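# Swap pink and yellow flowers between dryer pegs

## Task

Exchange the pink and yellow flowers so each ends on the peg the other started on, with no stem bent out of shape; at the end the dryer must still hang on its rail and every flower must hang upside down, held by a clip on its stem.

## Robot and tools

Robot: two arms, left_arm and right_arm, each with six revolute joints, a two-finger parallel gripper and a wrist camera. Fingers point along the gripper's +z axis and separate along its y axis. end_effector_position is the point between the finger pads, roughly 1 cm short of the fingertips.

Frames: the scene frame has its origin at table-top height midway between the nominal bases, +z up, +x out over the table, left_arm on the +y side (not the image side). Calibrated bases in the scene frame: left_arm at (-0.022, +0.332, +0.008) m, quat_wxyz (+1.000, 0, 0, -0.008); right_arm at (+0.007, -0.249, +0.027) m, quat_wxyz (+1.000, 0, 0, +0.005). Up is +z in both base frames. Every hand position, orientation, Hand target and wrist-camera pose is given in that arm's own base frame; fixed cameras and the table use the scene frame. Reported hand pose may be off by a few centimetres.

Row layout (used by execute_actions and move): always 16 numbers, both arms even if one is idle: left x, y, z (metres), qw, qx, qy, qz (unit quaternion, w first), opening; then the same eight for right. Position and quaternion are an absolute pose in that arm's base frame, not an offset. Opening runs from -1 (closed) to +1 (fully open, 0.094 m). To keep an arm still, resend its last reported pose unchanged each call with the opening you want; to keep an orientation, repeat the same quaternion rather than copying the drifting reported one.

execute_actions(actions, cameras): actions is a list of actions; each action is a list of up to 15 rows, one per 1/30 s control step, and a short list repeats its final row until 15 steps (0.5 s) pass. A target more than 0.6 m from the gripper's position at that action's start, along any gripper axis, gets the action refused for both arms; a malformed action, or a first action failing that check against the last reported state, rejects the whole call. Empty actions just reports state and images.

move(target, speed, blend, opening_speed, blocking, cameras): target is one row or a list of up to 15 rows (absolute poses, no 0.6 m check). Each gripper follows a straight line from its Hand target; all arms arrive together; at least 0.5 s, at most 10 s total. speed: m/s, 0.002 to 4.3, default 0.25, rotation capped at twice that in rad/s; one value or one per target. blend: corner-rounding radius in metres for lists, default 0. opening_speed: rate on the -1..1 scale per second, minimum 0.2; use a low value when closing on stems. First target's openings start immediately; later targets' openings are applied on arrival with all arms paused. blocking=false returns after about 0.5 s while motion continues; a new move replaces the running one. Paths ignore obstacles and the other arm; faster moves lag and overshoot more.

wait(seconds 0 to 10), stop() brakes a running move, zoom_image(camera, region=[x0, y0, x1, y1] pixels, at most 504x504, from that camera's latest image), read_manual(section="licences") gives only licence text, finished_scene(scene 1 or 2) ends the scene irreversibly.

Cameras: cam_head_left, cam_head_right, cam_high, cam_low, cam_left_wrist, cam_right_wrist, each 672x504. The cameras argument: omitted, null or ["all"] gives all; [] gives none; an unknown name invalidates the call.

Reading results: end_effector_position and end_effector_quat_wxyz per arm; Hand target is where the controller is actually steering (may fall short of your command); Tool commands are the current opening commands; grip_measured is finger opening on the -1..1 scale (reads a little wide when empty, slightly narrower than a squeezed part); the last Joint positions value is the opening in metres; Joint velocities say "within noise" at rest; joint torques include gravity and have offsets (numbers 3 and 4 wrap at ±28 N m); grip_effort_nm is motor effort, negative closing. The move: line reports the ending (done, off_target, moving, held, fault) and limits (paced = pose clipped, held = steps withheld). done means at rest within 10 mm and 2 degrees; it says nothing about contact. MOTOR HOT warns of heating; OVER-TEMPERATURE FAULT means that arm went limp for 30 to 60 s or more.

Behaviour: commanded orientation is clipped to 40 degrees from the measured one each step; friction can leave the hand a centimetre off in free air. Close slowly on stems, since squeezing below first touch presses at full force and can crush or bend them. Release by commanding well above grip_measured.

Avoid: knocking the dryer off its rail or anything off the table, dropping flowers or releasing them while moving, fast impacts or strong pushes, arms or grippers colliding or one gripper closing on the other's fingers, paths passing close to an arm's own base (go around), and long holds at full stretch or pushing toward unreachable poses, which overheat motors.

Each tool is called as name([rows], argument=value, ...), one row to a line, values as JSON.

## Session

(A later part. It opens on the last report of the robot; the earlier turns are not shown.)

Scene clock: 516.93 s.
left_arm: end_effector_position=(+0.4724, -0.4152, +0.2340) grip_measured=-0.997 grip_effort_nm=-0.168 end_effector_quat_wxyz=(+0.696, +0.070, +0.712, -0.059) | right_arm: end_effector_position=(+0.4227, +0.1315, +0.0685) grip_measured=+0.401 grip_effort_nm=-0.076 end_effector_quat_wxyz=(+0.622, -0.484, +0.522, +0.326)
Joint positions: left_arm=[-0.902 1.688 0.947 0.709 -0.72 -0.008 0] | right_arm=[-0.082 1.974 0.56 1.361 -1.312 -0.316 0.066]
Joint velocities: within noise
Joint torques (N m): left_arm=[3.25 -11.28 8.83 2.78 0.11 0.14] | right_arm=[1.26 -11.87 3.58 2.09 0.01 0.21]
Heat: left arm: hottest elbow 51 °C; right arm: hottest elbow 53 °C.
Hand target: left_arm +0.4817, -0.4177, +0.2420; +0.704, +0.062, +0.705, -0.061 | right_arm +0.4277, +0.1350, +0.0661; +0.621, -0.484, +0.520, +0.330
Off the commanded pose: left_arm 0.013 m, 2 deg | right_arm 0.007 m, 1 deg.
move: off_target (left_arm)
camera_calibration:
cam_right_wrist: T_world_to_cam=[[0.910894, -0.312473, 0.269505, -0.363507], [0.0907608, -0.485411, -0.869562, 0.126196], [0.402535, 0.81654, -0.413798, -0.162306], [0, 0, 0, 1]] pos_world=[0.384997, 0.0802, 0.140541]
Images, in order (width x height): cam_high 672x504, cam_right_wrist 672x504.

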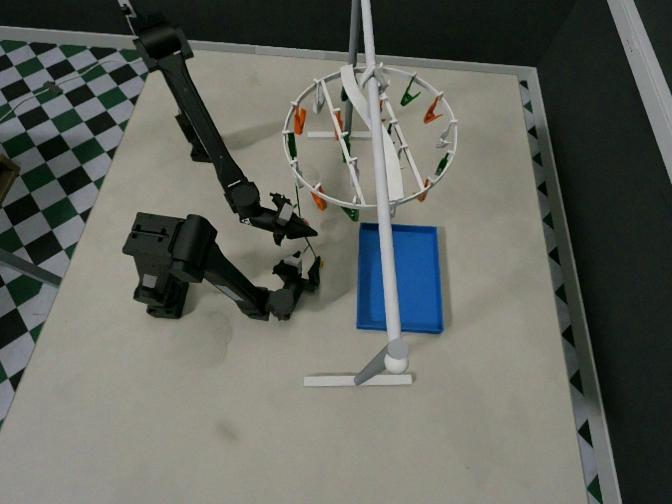

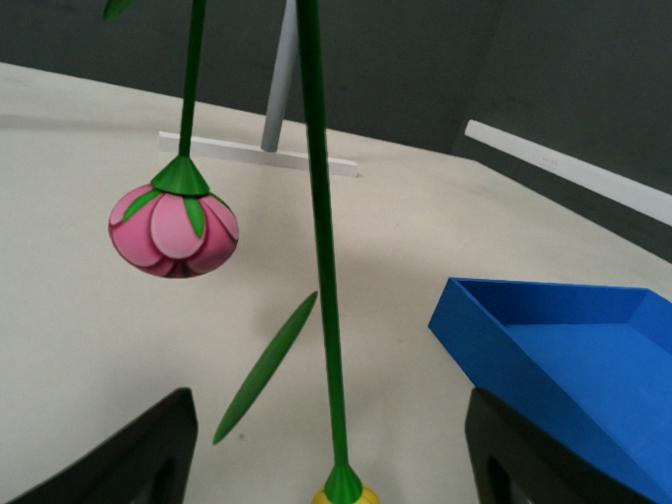

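move(target=[0.482,-0.418,0.242,0.7044,0.0616,0.7044,-0.0616,-1.0,0.428,0.135,0.064,0.622,-0.483,0.52,0.331,-0.6], speed=0.15, cameras=["cam_right_wrist"])

Scene clock: 532.57 s.
left_arm: end_effector_position=(+0.4724, -0.4152, +0.2340) grip_measured=-0.997 grip_effort_nm=-0.168 end_effector_quat_wxyz=(+0.696, +0.070, +0.712, -0.059) | right_arm: end_effector_position=(+0.4221, +0.1315, +0.0661) grip_measured=-0.599 grip_effort_nm=-0.081 end_effector_quat_wxyz=(+0.622, -0.483, +0.523, +0.327)
Joint positions: left_arm=[-0.902 1.688 0.947 0.709 -0.72 -0.008 0] | right_arm=[-0.082 1.985 0.56 1.377 -1.312 -0.308 0.019]
Joint velocities: within noise
Joint torques (N m): left_arm=[3.31 -11.22 8.84 2.81 0.11 0.14] | right_arm=[1.38 -11.87 3.58 2.03 0.02 0.19]
Heat: left arm: hottest elbow 51 °C; right arm: hottest elbow 48 °C.
Hand target: left_arm +0.4817, -0.4177, +0.2420; +0.704, +0.062, +0.705, -0.061 | right_arm +0.4278, +0.1350, +0.0641; +0.622, -0.483, +0.520, +0.331
Off the commanded pose: left_arm 0.013 m, 2 deg | right_arm 0.007 m, 1 deg.
move: off_target (left_arm)
camera_calibration:
cam_right_wrist: T_world_to_cam=[[0.911248, -0.31346, 0.267151, -0.362169], [0.0889448, -0.483565, -0.870777, 0.124822], [0.402139, 0.817256, -0.412767, -0.163063], [0, 0, 0, 1]] pos_world=[0.384497, 0.0800987, 0.138139]
Images, in order (width x height): cam_right_wrist 672x504.

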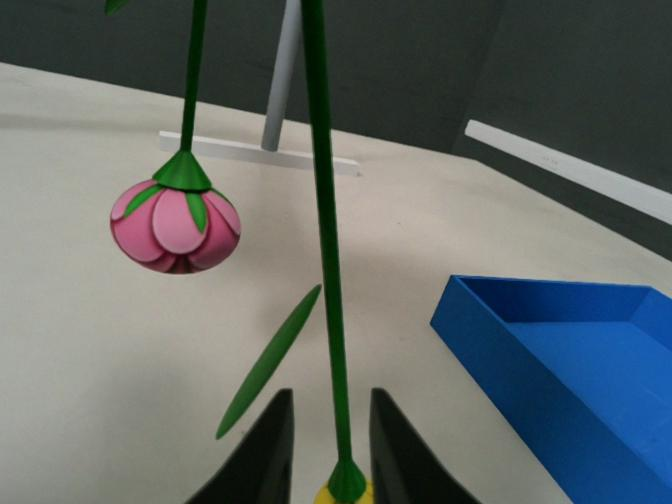

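move(target=[0.482,-0.418,0.242,0.7044,0.0616,0.7044,-0.0616,-1.0,0.432,0.134,0.036,0.622,-0.483,0.52,0.331,-0.6], speed=0.12, cameras=["cam_right_wrist"])

Scene clock: 538.50 s.
left_arm: end_effector_position=(+0.4724, -0.4152, +0.2340) grip_measured=-0.997 grip_effort_nm=-0.173 end_effector_quat_wxyz=(+0.696, +0.070, +0.712, -0.059) | right_arm: end_effector_position=(+0.4281, +0.1310, +0.0396) grip_measured=-0.599 grip_effort_nm=-0.076 end_effector_quat_wxyz=(+0.623, -0.483, +0.521, +0.326)
Joint positions: left_arm=[-0.902 1.688 0.947 0.709 -0.72 -0.008 0] | right_arm=[-0.082 2.089 0.596 1.451 -1.312 -0.307 0.019]
Joint velocities: within noise
Joint torques (N m): left_arm=[3.25 -11.28 8.83 2.78 0.11 0.14] | right_arm=[1.26 -12.75 2.78 2.03 -0.06 0.22]
Heat: left arm: hottest elbow 51 °C; right arm: hottest elbow 46 °C.
Hand target: left_arm +0.4817, -0.4177, +0.2420; +0.704, +0.062, +0.705, -0.061 | right_arm +0.4318, +0.1340, +0.0361; +0.622, -0.483, +0.520, +0.331
Off the commanded pose: left_arm 0.013 m, 2 deg | right_arm 0.006 m, 1 deg.
move: off_target (left_arm)
camera_calibration:
cam_right_wrist: T_world_to_cam=[[0.910315, -0.313453, 0.270322, -0.360377], [0.0919446, -0.483636, -0.870426, 0.0996238], [0.403575, 0.817217, -0.411441, -0.17667], [0, 0, 0, 1]] pos_world=[0.390196, 0.0795987, 0.111444]
Images, in order (width x height): cam_right_wrist 672x504.

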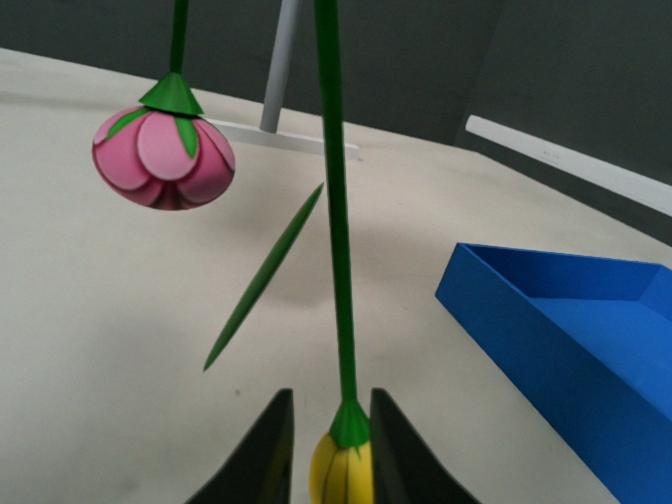

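move(target=[0.482,-0.418,0.242,0.7044,0.0616,0.7044,-0.0616,-1.0,0.4435,0.1565,0.038,0.622,-0.483,0.52,0.331,-0.6], speed=0.08, cameras=["cam_right_wrist","cam_high"])

zoom_image(camera="cam_high", region=[240, 180, 380, 320])

Scene clock: 542.17 s.
left_arm: end_effector_position=(+0.4724, -0.4152, +0.2340) grip_measured=-0.997 grip_effort_nm=-0.164 end_effector_quat_wxyz=(+0.696, +0.070, +0.712, -0.059) | right_arm: end_effector_position=(+0.4387, +0.1532, +0.0431) grip_measured=-0.599 grip_effort_nm=-0.071 end_effector_quat_wxyz=(+0.627, -0.487, +0.515, +0.322)
Joint positions: left_arm=[-0.902 1.688 0.947 0.709 -0.72 -0.008 0] | right_arm=[-0.022 2.09 0.621 1.451 -1.254 -0.3 0.019]
Joint velocities: within noise
Joint torques (N m): left_arm=[3.25 -11.28 8.84 2.78 0.12 0.14] | right_arm=[1.03 -12.92 3.12 1.26 0.04 0.21]
Heat: left arm: hottest elbow 51 °C; right arm: hottest elbow 45 °C.
Hand target: left_arm +0.4817, -0.4177, +0.2420; +0.704, +0.062, +0.705, -0.061 | right_arm +0.4433, +0.1564, +0.0380; +0.622, -0.483, +0.520, +0.331
Off the commanded pose: left_arm 0.013 m, 2 deg | right_arm 0.008 m, 1 deg.
move: off_target (left_arm)
camera_calibration:
cam_right_wrist: T_world_to_cam=[[0.905513, -0.311846, 0.287745, -0.362936], [0.109056, -0.484313, -0.868071, 0.104968], [0.410064, 0.81743, -0.404543, -0.200683], [0, 0, 0, 1]] pos_world=[0.399489, 0.101701, 0.114368]
Images, in order (width x height): cam_high 672x504, cam_right_wrist 672x504.

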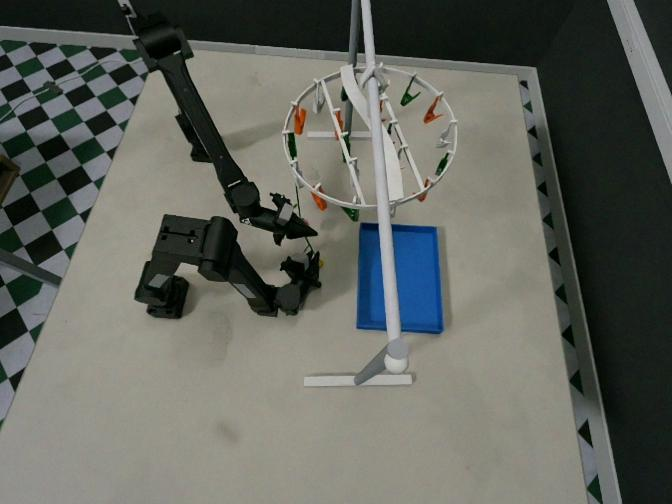

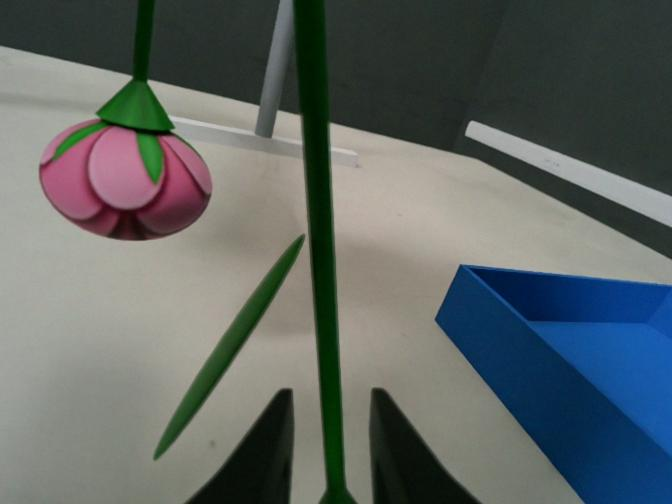

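Scaled by 3.600 from the camera's 672x504 image, which has a finer 960x720 frame.

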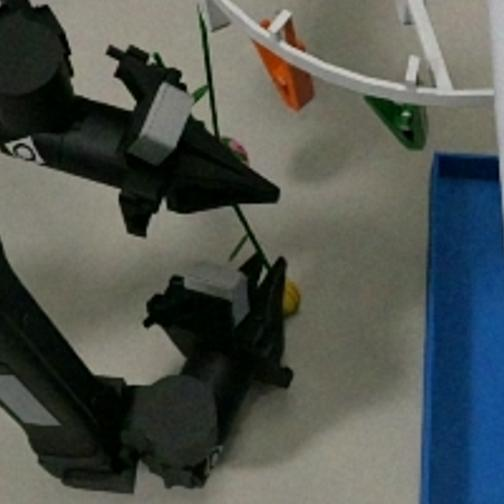

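move(target=[0.482,-0.418,0.242,0.7044,0.0616,0.7044,-0.0616,-1.0,0.4455,0.168,0.028,0.622,-0.483,0.52,0.331,-0.7], speed=0.08, cameras=["cam_right_wrist"])

Scene clock: 548.23 s.
left_arm: end_effector_position=(+0.4724, -0.4152, +0.2340) grip_measured=-0.997 grip_effort_nm=-0.168 end_effector_quat_wxyz=(+0.696, +0.070, +0.712, -0.059) | right_arm: end_effector_position=(+0.4436, +0.1635, +0.0351) grip_measured=-0.699 grip_effort_nm=-0.081 end_effector_quat_wxyz=(+0.626, -0.486, +0.518, +0.323)
Joint positions: left_arm=[-0.902 1.688 0.947 0.709 -0.72 -0.008 0] | right_arm=[0.005 2.118 0.639 1.456 -1.224 -0.299 0.014]
Joint velocities: within noise
Joint torques (N m): left_arm=[3.31 -11.22 8.85 2.78 0.12 0.14] | right_arm=[1.49 -12.81 2.74 1.98 0.03 0.22]
Heat: left arm: hottest elbow 51 °C; right arm: hottest elbow 44 °C.
Hand target: left_arm +0.4817, -0.4177, +0.2420; +0.704, +0.062, +0.705, -0.061 | right_arm +0.4452, +0.1679, +0.0280; +0.622, -0.483, +0.520, +0.331
Off the commanded pose: left_arm 0.013 m, 2 deg | right_arm 0.009 m, 1 deg.
move: off_target (left_arm)
camera_calibration:
cam_right_wrist: T_world_to_cam=[[0.906386, -0.313903, 0.282717, -0.361805], [0.103053, -0.484722, -0.868576, 0.105226], [0.409688, 0.8164, -0.406996, -0.214067], [0, 0, 0, 1]] pos_world=[0.404792, 0.112198, 0.10656]
Images, in order (width x height): cam_right_wrist 672x504.

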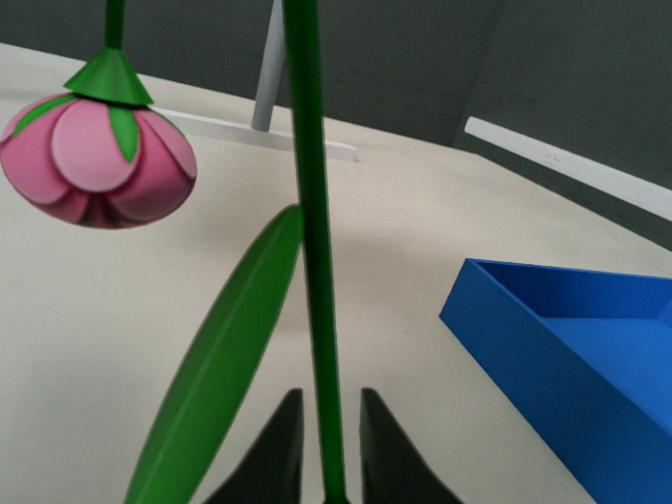

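move(target=[0.482,-0.418,0.242,0.7044,0.0616,0.7044,-0.0616,-1.0,0.4475,0.1785,0.030,0.622,-0.483,0.52,0.331,-0.7], speed=0.08, cameras=["cam_right_wrist"])

zoom_image(camera="cam_right_wrist", region=[200, 334, 460, 504])

Scene clock: 552.03 s.
left_arm: end_effector_position=(+0.4724, -0.4152, +0.2340) grip_measured=-0.997 grip_effort_nm=-0.168 end_effector_quat_wxyz=(+0.696, +0.070, +0.712, -0.059) | right_arm: end_effector_position=(+0.4435, +0.1735, +0.0350) grip_measured=-0.699 grip_effort_nm=-0.081 end_effector_quat_wxyz=(+0.626, -0.485, +0.518, +0.323)
Joint positions: left_arm=[-0.902 1.688 0.947 0.709 -0.72 -0.008 0] | right_arm=[0.031 2.118 0.639 1.457 -1.197 -0.297 0.014]
Joint velocities: within noise
Joint torques (N m): left_arm=[3.25 -11.28 8.84 2.78 0.11 0.14] | right_arm=[1.38 -13.39 3.12 1.61 0.05 0.21]
Heat: left arm: hottest elbow 51 °C; right arm: hottest elbow 43 °C.
Hand target: left_arm +0.4817, -0.4177, +0.2420; +0.704, +0.062, +0.705, -0.061 | right_arm +0.4473, +0.1784, +0.0300; +0.622, -0.483, +0.520, +0.331
Off the commanded pose: left_arm 0.013 m, 2 deg | right_arm 0.008 m, 1 deg.
move: off_target (left_arm)
camera_calibration:
cam_right_wrist: T_world_to_cam=[[0.906433, -0.314579, 0.281815, -0.358388], [0.101837, -0.484778, -0.868688, 0.110506], [0.409889, 0.816107, -0.407383, -0.222235], [0, 0, 0, 1]] pos_world=[0.404692, 0.122197, 0.106459]
Images, in order (width x height): cam_right_wrist 672x504.

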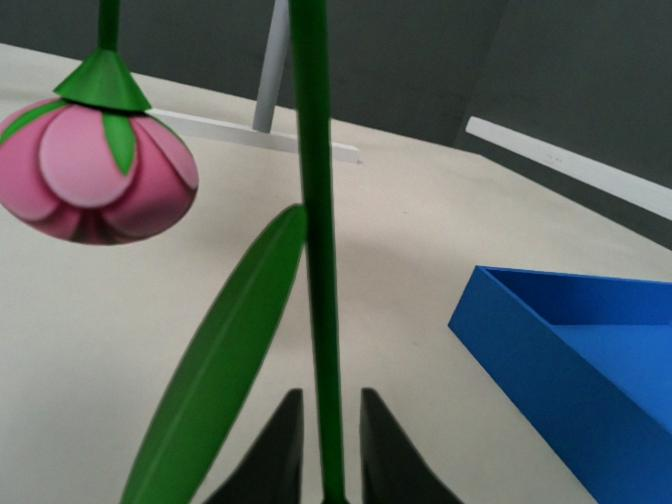

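Scaled by 1.938 from the camera's 672x504 image, which has a finer 960x720 frame.

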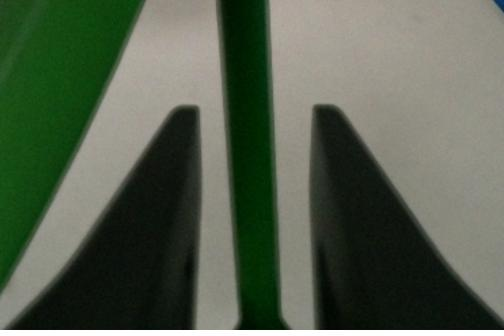

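move(target=[0.482,-0.418,0.242,0.7044,0.0616,0.7044,-0.0616,-1.0,0.4475,0.1785,0.030,0.622,-0.483,0.52,0.331,-0.97], opening_speed=0.3)

zoom_image(camera="cam_right_wrist", region=[200, 334, 460, 504])

zoom_image(camera="cam_high", region=[240, 180, 380, 320])

Scene clock: 555.80 s.
left_arm: end_effector_position=(+0.4724, -0.4152, +0.2340) grip_measured=-0.997 grip_effort_nm=-0.168 end_effector_quat_wxyz=(+0.696, +0.070, +0.712, -0.059) | right_arm: end_effector_position=(+0.4445, +0.1736, +0.0354) grip_measured=-0.832 grip_effort_nm=-1.033 end_effector_quat_wxyz=(+0.627, -0.485, +0.518, +0.322)
Joint positions: left_arm=[-0.902 1.688 0.947 0.709 -0.72 -0.008 0] | right_arm=[0.032 2.118 0.641 1.457 -1.196 -0.296 0.008]
Joint velocities: within noise
Joint torques (N m): left_arm=[3.25 -11.22 8.84 2.78 0.11 0.14] | right_arm=[1.49 -13.27 2.97 1.65 0 0.22]
Heat: left arm: hottest elbow 51 °C; right arm: hottest elbow 43 °C.
Hand target: left_arm +0.4817, -0.4177, +0.2420; +0.704, +0.062, +0.705, -0.061 | right_arm +0.4472, +0.1784, +0.0300; +0.622, -0.483, +0.520, +0.331
Off the commanded pose: left_arm 0.013 m, 2 deg | right_arm 0.008 m, 1 deg.
move: off_target (left_arm)
camera_calibration:
cam_left_wrist: T_world_to_cam=[[-0.175962, -0.984023, -0.0271348, -0.319257], [-0.431275, 0.10184, -0.896454, 0.494474], [0.884895, -0.146039, -0.442305, -0.284616], [0, 0, 0, 1]] pos_world=[0.408933, -0.406079, 0.308723]
cam_right_wrist: T_world_to_cam=[[0.905969, -0.315084, 0.282739, -0.359106], [0.10267, -0.484404, -0.868799, 0.110352], [0.410705, 0.816134, -0.406506, -0.22299], [0, 0, 0, 1]] pos_world=[0.405592, 0.122296, 0.106761]

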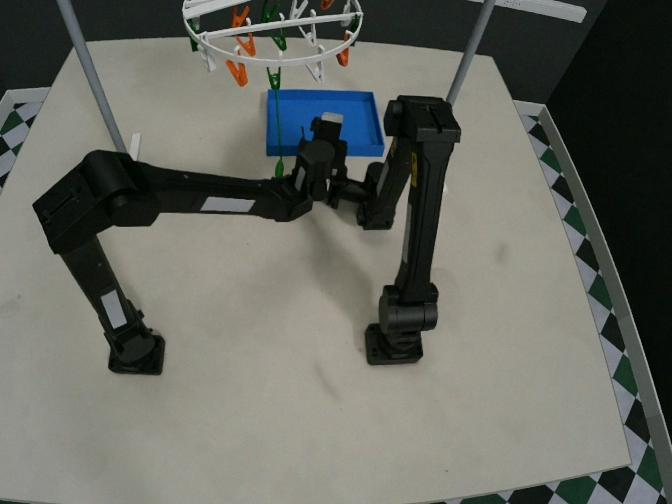

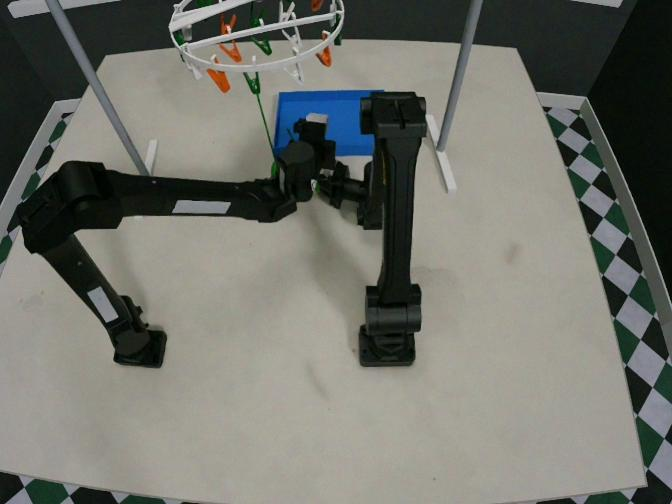

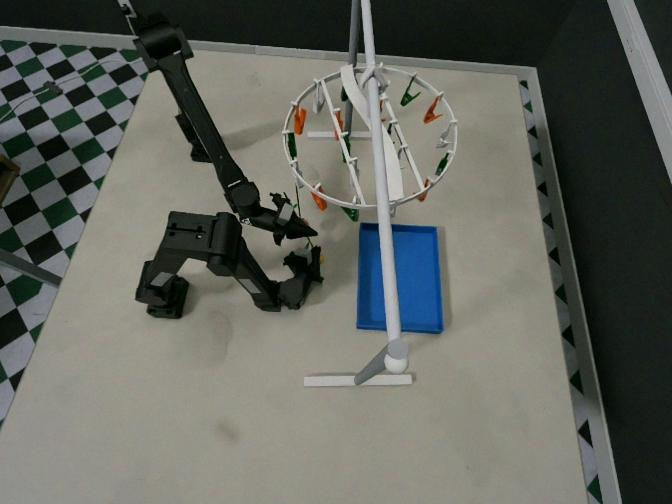

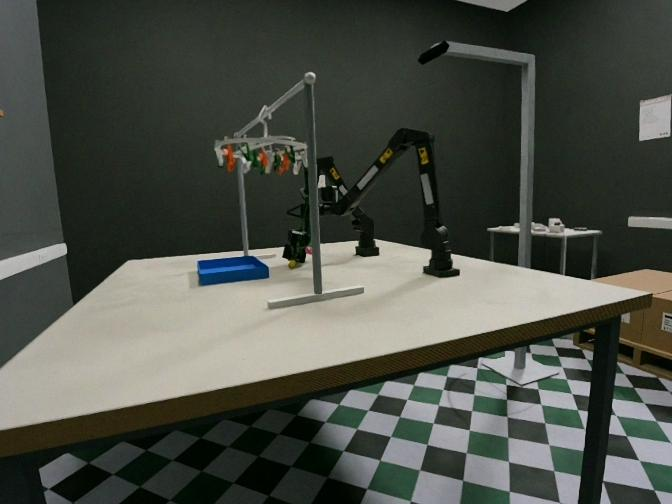

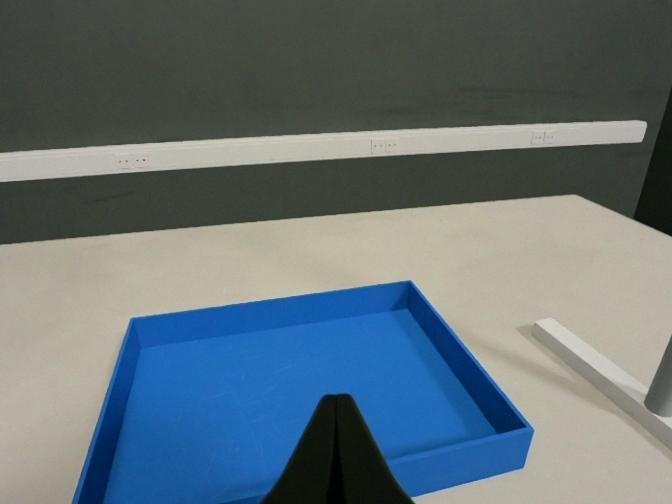

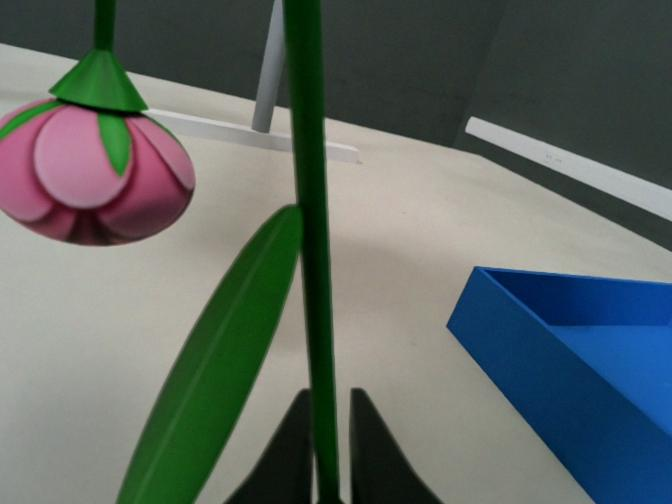

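Scaled by 1.938 from the camera's 672x504 image, which has a finer 960x720 frame.

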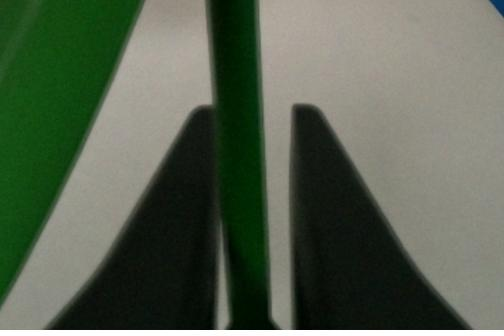

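Scaled by 3.600 from the camera's 672x504 image, which has a finer 960x720 frame.

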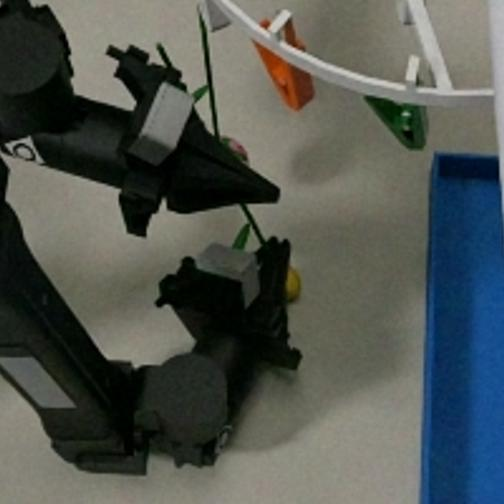

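move([
  [0.462,-0.421,0.244,0.7044,0.0616,0.7044,-0.0616,-1.0,0.4475,0.1785,0.030,0.622,-0.483,0.52,0.331,-0.97],
  [0.33,-0.42,0.25,0.7044,0.0616,0.7044,-0.0616,-1.0,0.4475,0.1785,0.030,0.622,-0.483,0.52,0.331,-0.97],
], speed=[0.06,0.15])

zoom_image(camera="cam_high", region=[240, 180, 380, 320])

Scene clock: 568.80 s.
left_arm: end_effector_position=(+0.3331, -0.4205, +0.2377) grip_measured=-0.997 grip_effort_nm=-0.168 end_effector_quat_wxyz=(+0.698, +0.070, +0.711, -0.051) | right_arm: end_effector_position=(+0.4444, +0.1738, +0.0354) grip_measured=-0.832 grip_effort_nm=-1.033 end_effector_quat_wxyz=(+0.626, -0.485, +0.518, +0.322)
Joint positions: left_arm=[-1.173 1.537 0.763 0.736 -1.001 -0.008 0] | right_arm=[0.032 2.118 0.641 1.457 -1.196 -0.296 0.008]
Joint velocities: within noise
Joint torques (N m): left_arm=[2.14 -11.28 6.64 2.61 -0.09 0.13] | right_arm=[1.38 -13.16 2.95 1.62 0 0.21]
Heat: left arm: hottest elbow 51 °C; right arm: hottest elbow 40 °C.
Hand target: left_arm +0.3300, -0.4200, +0.2499; +0.704, +0.062, +0.705, -0.062 | right_arm +0.4472, +0.1785, +0.0300; +0.622, -0.483, +0.520, +0.331
Off the commanded pose: left_arm 0.013 m, 2 deg | right_arm 0.008 m, 1 deg.
move: off_target (left_arm)
camera_calibration:
cam_left_wrist: T_world_to_cam=[[-0.166169, -0.98536, -0.0381262, -0.350015], [-0.427443, 0.106818, -0.89771, 0.439438], [0.88864, -0.132875, -0.438935, -0.157055], [0, 0, 0, 1]] pos_world=[0.269239, -0.412699, 0.312206]
cam_right_wrist: T_world_to_cam=[[0.906092, -0.314738, 0.282732, -0.359043], [0.102856, -0.484348, -0.868808, 0.110379], [0.410387, 0.816301, -0.406491, -0.223006], [0, 0, 0, 1]] pos_world=[0.405492, 0.122497, 0.106761]

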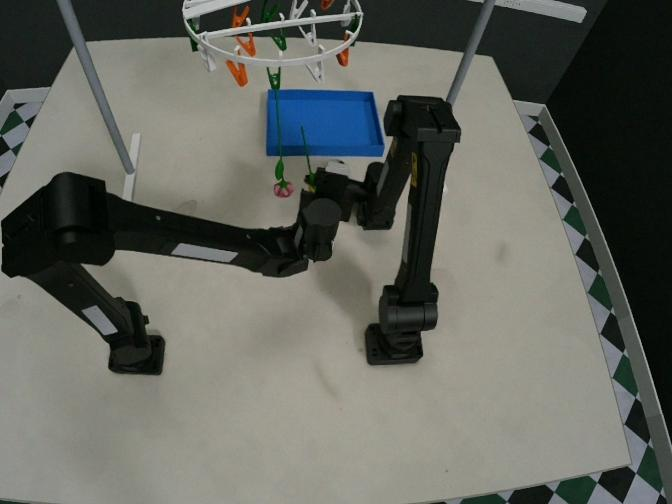

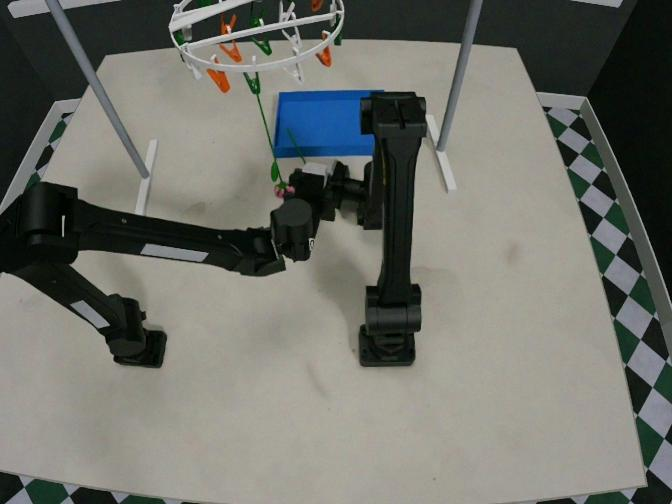

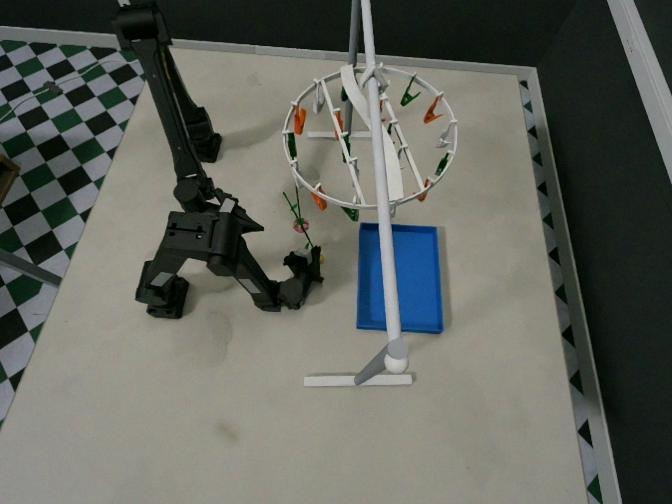

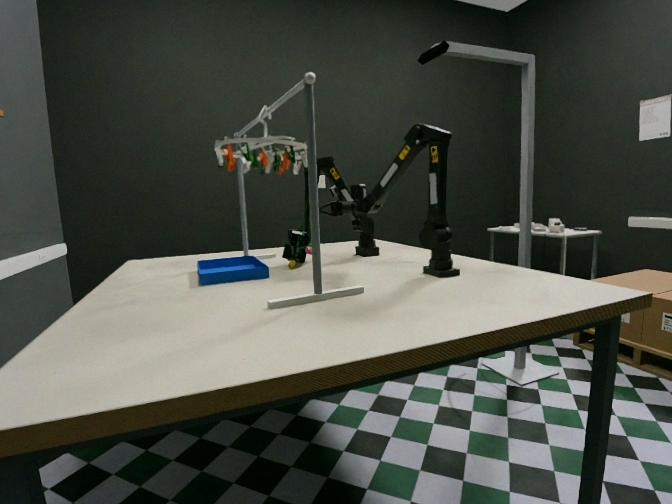

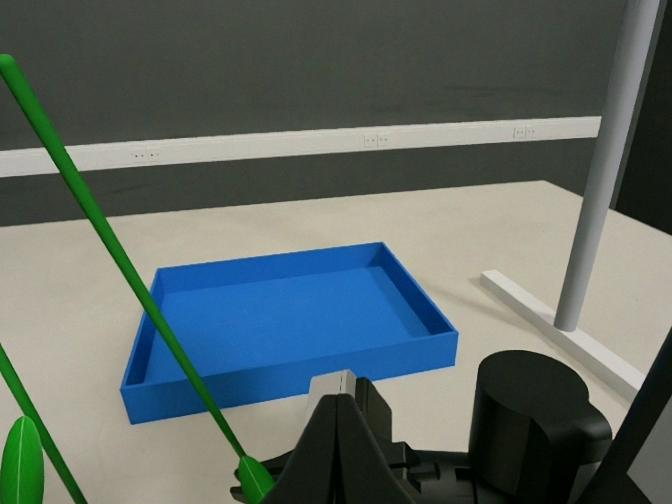

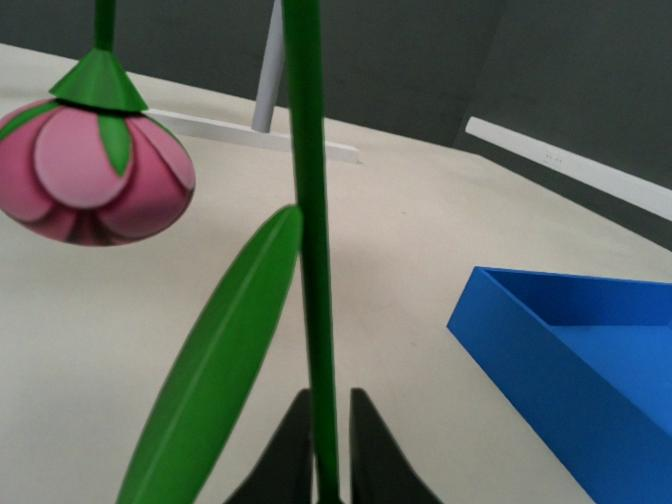

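Scaled by 3.600 from the camera's 672x504 image, which has a finer 960x720 frame.

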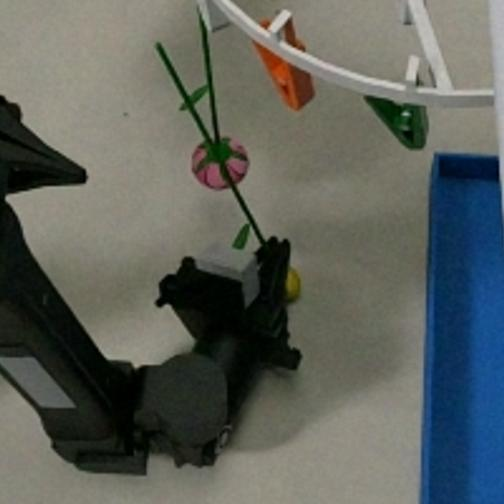

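move([
  [0.28,-0.36,0.30,0.6428,0.2946,0.6428,-0.2946,-0.5,0.4475,0.1785,0.030,0.622,-0.483,0.52,0.331,-0.97],
  [0.30,-0.25,0.365,0.5417,0.4545,0.5417,-0.4545,0.0,0.4475,0.1785,0.034,0.622,-0.483,0.52,0.331,-0.97],
], speed=0.25, cameras=["cam_head_left"])

move([
  [0.30,-0.25,0.365,0.5417,0.4545,0.5417,-0.4545,0.0,0.415,0.165,0.07,0.5496,-0.4083,0.6014,0.4108,-0.97],
  [0.30,-0.25,0.365,0.5417,0.4545,0.5417,-0.4545,0.0,0.30,0.186,0.125,0.5496,-0.4083,0.6014,0.4108,-0.97],
], speed=0.15)

Scene clock: 599.97 s.
left_arm: end_effector_position=(+0.2888, -0.2494, +0.3406) grip_measured=-0.002 grip_effort_nm=0.046 end_effector_quat_wxyz=(+0.527, +0.449, +0.553, -0.463) | right_arm: end_effector_position=(+0.4444, +0.1738, +0.0354) grip_measured=-0.832 grip_effort_nm=-1.038 end_effector_quat_wxyz=(+0.626, -0.485, +0.518, +0.323)
Joint positions: left_arm=[-0.297 0.888 0.565 0.288 1.106 -0.007 0.047] | right_arm=[0.032 2.118 0.641 1.457 -1.196 -0.296 0.008]
Joint velocities: within noise
Joint torques (N m): left_arm=[3.31 -2.37 12.4 1.35 0.15 0.12] | right_arm=[1.32 -14.62 2.74 1.26 0.02 0.22]
Heat: left arm: hottest elbow 51 °C; right arm: hottest elbow 36 °C.
Hand target: left_arm +0.2989, -0.2493, +0.3646; +0.542, +0.454, +0.542, -0.455 | right_arm +0.4473, +0.1785, +0.0340; +0.622, -0.483, +0.520, +0.331
Off the commanded pose: left_arm 0.027 m, 2 deg | right_arm 0.006 m, 1 deg.
move: off_target (left_arm); target 2's new opening was sent with left_arm's hand 0.027 m and 2 deg from that target
Images, in order (width x height): cam_head_left 672x504.

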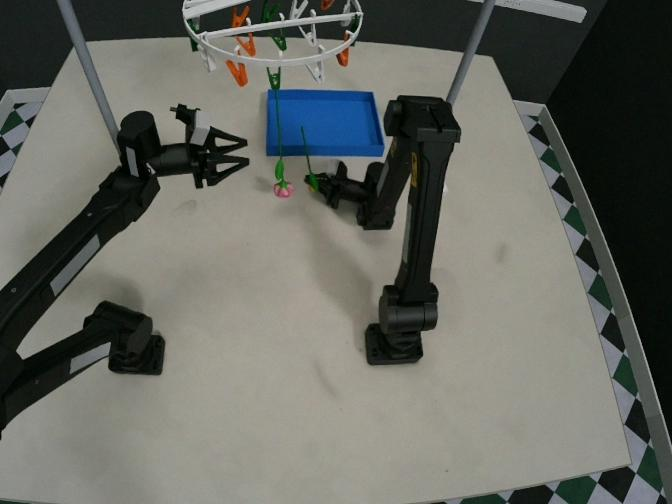

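Scene clock: 602.83 s.
left_arm: end_effector_position=(+0.2888, -0.2494, +0.3406) grip_measured=-0.002 grip_effort_nm=0.051 end_effector_quat_wxyz=(+0.527, +0.449, +0.553, -0.463) | right_arm: end_effector_position=(+0.3052, +0.1834, +0.1261) grip_measured=-0.833 grip_effort_nm=-1.033 end_effector_quat_wxyz=(+0.557, -0.411, +0.598, +0.404)
Joint positions: left_arm=[-0.297 0.888 0.565 0.288 1.106 -0.007 0.047] | right_arm=[0.089 1.52 0.227 1.166 -1.138 -0.089 0.008]
Joint velocities: within noise
Joint torques (N m): left_arm=[3.25 -2.37 12.41 1.35 0.13 0.12] | right_arm=[1.26 -7.18 2.61 1.28 -0.03 0.13]
Heat: left arm: hottest elbow 51 °C; right arm: hottest elbow 36 °C.
Hand target: left_arm +0.2989, -0.2493, +0.3646; +0.542, +0.454, +0.542, -0.454 | right_arm +0.3000, +0.1859, +0.1249; +0.550, -0.408, +0.602, +0.411
Off the commanded pose: left_arm 0.027 m, 2 deg | right_arm 0.006 m, 1 deg.
move: off_target (left_arm)
camera_calibration:
cam_left_wrist: T_world_to_cam=[[-0.984676, -0.172727, 0.0240487, 0.232961], [-0.096527, 0.424964, -0.900049, 0.479068], [0.145243, -0.888578, -0.435124, -0.0248817], [0, 0, 0, 1]] pos_world=[0.279248, -0.185457, 0.414756]
cam_right_wrist: T_world_to_cam=[[0.943915, -0.329734, -0.0173115, -0.226496], [-0.167194, -0.432092, -0.886196, 0.283253], [0.284729, 0.839388, -0.462987, -0.0955089], [0, 0, 0, 1]] pos_world=[0.288346, 0.127877, 0.202877]

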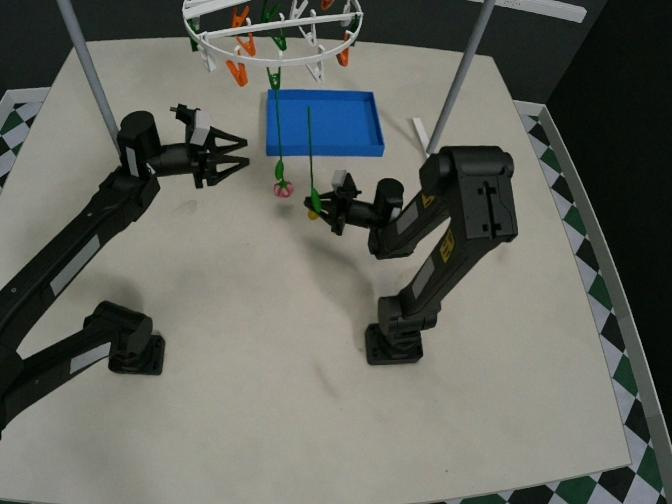

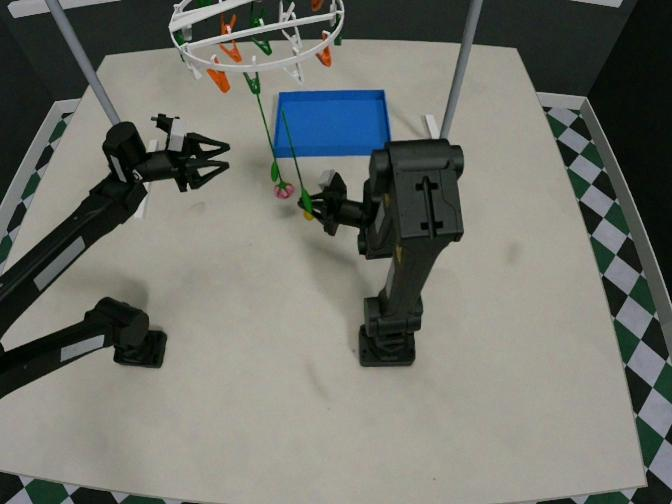

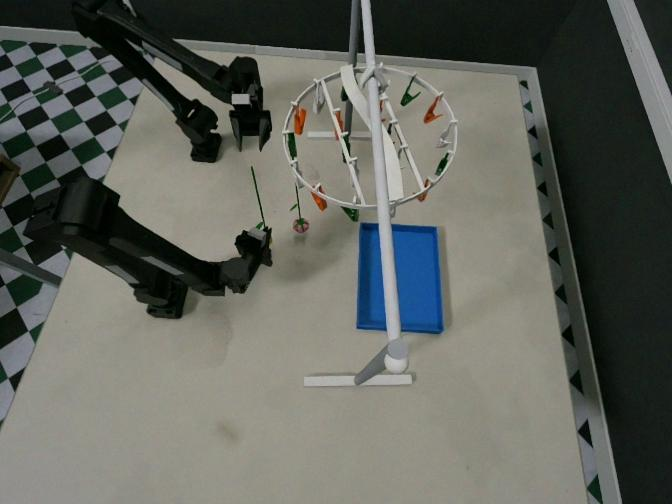

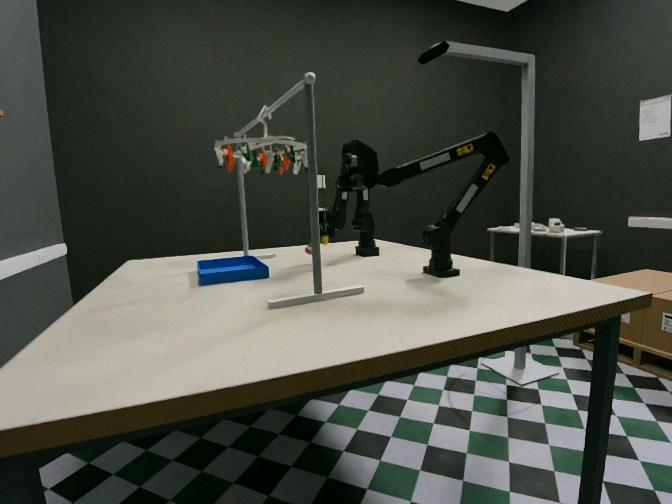

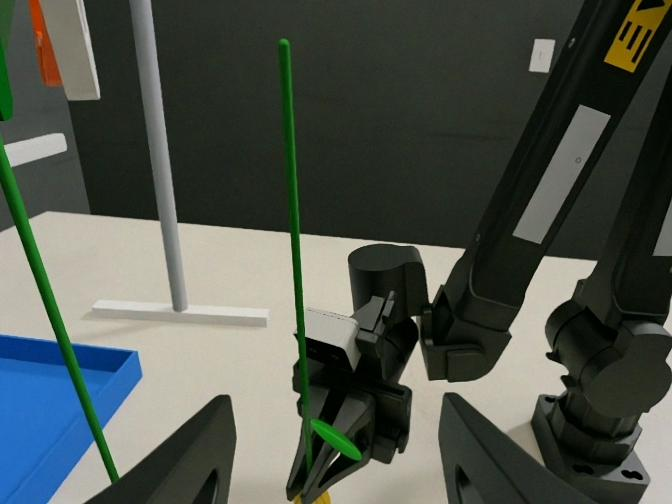

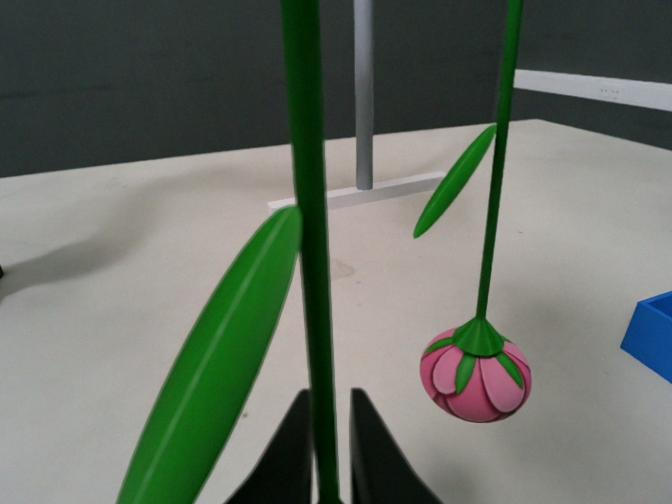

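move(target=[0.339,-0.355,0.367,0.5417,0.4545,0.5417,-0.4545,0.0,0.30,0.186,0.125,0.5496,-0.4083,0.6014,0.4108,-0.97], speed=0.15, cameras=["cam_left_wrist","cam_high"])

zoom_image(camera="cam_high", region=[200, 130, 320, 250])

Scene clock: 609.43 s.
left_arm: end_effector_position=(+0.3297, -0.3445, +0.3380) grip_measured=-0.002 grip_effort_nm=0.051 end_effector_quat_wxyz=(+0.519, +0.447, +0.566, -0.458) | right_arm: end_effector_position=(+0.3052, +0.1834, +0.1261) grip_measured=-0.833 grip_effort_nm=-1.043 end_effector_quat_wxyz=(+0.557, -0.411, +0.598, +0.404)
Joint positions: left_arm=[-0.53 1.132 0.722 0.347 0.86 -0.007 0.047] | right_arm=[0.089 1.52 0.227 1.165 -1.138 -0.089 0.008]
Joint velocities: within noise
Joint torques (N m): left_arm=[1.9 -5.19 12.4 2.71 -0.05 0.13] | right_arm=[1.2 -6.89 2.65 1.35 -0.03 0.11]
Heat: left arm: hottest elbow 53 °C; right arm: hottest elbow 36 °C.
Hand target: left_arm +0.3374, -0.3534, +0.3666; +0.542, +0.454, +0.542, -0.455 | right_arm +0.3000, +0.1859, +0.1250; +0.550, -0.408, +0.602, +0.411
Off the commanded pose: left_arm 0.032 m, 4 deg | right_arm 0.006 m, 1 deg.
move: off_target (left_arm)
camera_calibration:
cam_left_wrist: T_world_to_cam=[[-0.981781, -0.185642, 0.040543, 0.245986], [-0.120539, 0.443515, -0.888124, 0.531369], [0.146892, -0.87683, -0.457811, -0.105345], [0, 0, 0, 1]] pos_world=[0.321029, -0.282375, 0.413721]
Images, in order (width x height): cam_high 672x504, cam_left_wrist 672x504.

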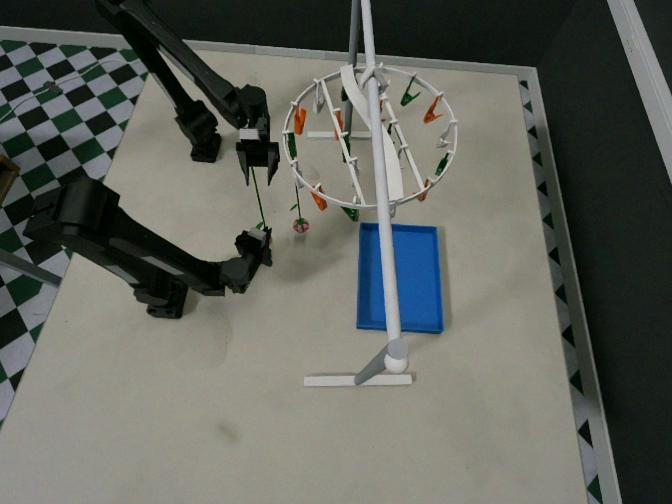

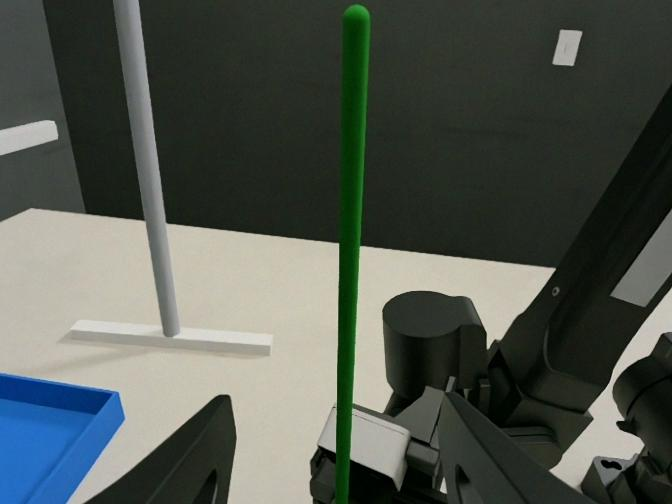

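Scaled by 4.200 from the camera's 672x504 image, which has a finer 960x720 frame.

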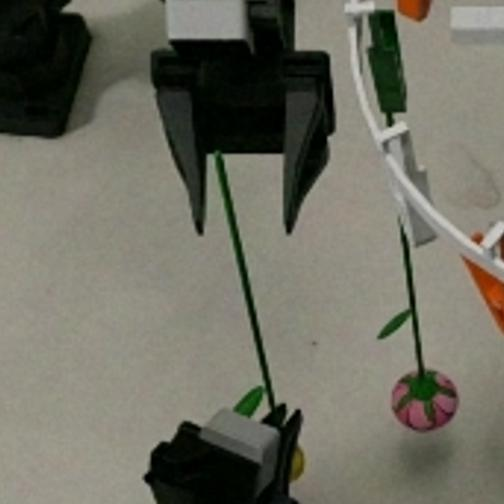

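move(target=[0.339,-0.355,0.367,0.5417,0.4545,0.5417,-0.4545,-1.0,0.30,0.186,0.125,0.5496,-0.4083,0.6014,0.4108,-0.97], opening_speed=0.6, cameras=["cam_left_wrist","cam_high"])

zoom_image(camera="cam_left_wrist", region=[220, 334, 460, 504])

zoom_image(camera="cam_high", region=[200, 130, 320, 250])

Scene clock: 618.00 s.
left_arm: end_effector_position=(+0.3299, -0.3446, +0.3380) grip_measured=-0.997 grip_effort_nm=-0.159 end_effector_quat_wxyz=(+0.519, +0.447, +0.566, -0.458) | right_arm: end_effector_position=(+0.3052, +0.1834, +0.1261) grip_measured=-0.833 grip_effort_nm=-1.033 end_effector_quat_wxyz=(+0.556, -0.411, +0.598, +0.404)
Joint positions: left_arm=[-0.53 1.132 0.722 0.347 0.86 -0.007 0] | right_arm=[0.089 1.52 0.227 1.164 -1.138 -0.089 0.008]
Joint velocities: within noise
Joint torques (N m): left_arm=[1.9 -5.13 12.4 2.71 -0.03 0.13] | right_arm=[1.44 -6.83 2.61 1.4 -0.03 0.12]
Heat: left arm: hottest elbow 54 °C; right arm: hottest elbow 35 °C.
Hand target: left_arm +0.3375, -0.3535, +0.3666; +0.542, +0.454, +0.542, -0.455 | right_arm +0.3000, +0.1859, +0.1249; +0.550, -0.408, +0.602, +0.411
Off the commanded pose: left_arm 0.032 m, 4 deg | right_arm 0.006 m, 1 deg.
move: off_target (left_arm)
camera_calibration:
cam_left_wrist: T_world_to_cam=[[-0.981713, -0.185988, 0.0405862, 0.246022], [-0.120729, 0.443448, -0.888132, 0.531572], [0.147184, -0.876791, -0.457793, -0.105507], [0, 0, 0, 1]] pos_world=[0.321228, -0.282475, 0.413821]
Images, in order (width x height): cam_high 672x504, cam_left_wrist 672x504.

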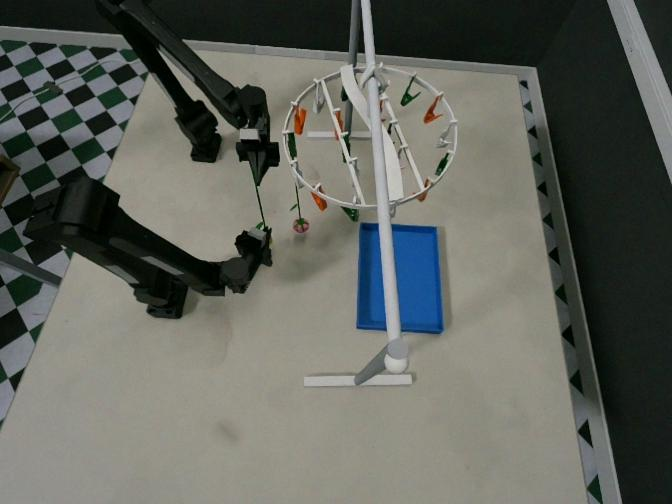

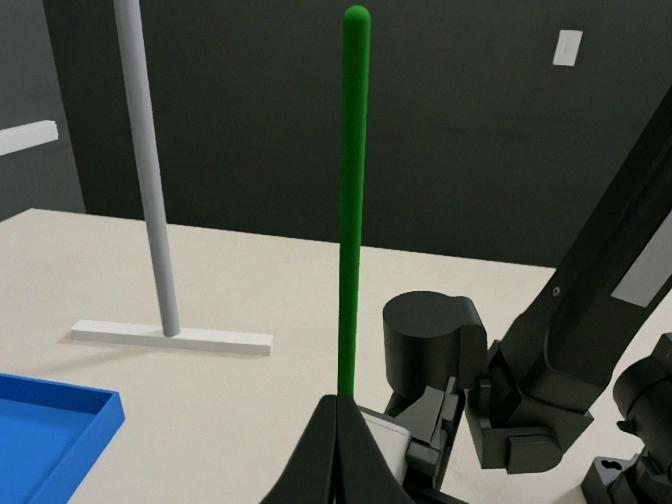

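Scaled by 2.100 from the camera's 672x504 image, which has a finer 960x720 frame.

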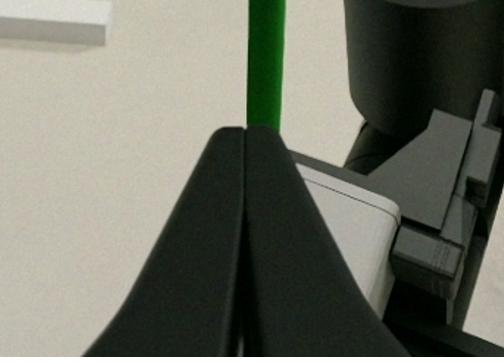

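Scaled by 4.200 from the camera's 672x504 image, which has a finer 960x720 frame.

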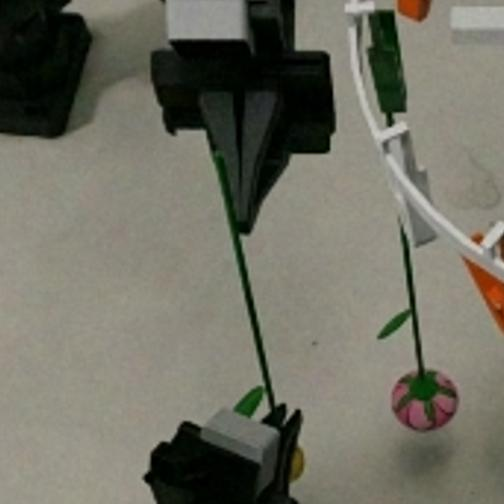

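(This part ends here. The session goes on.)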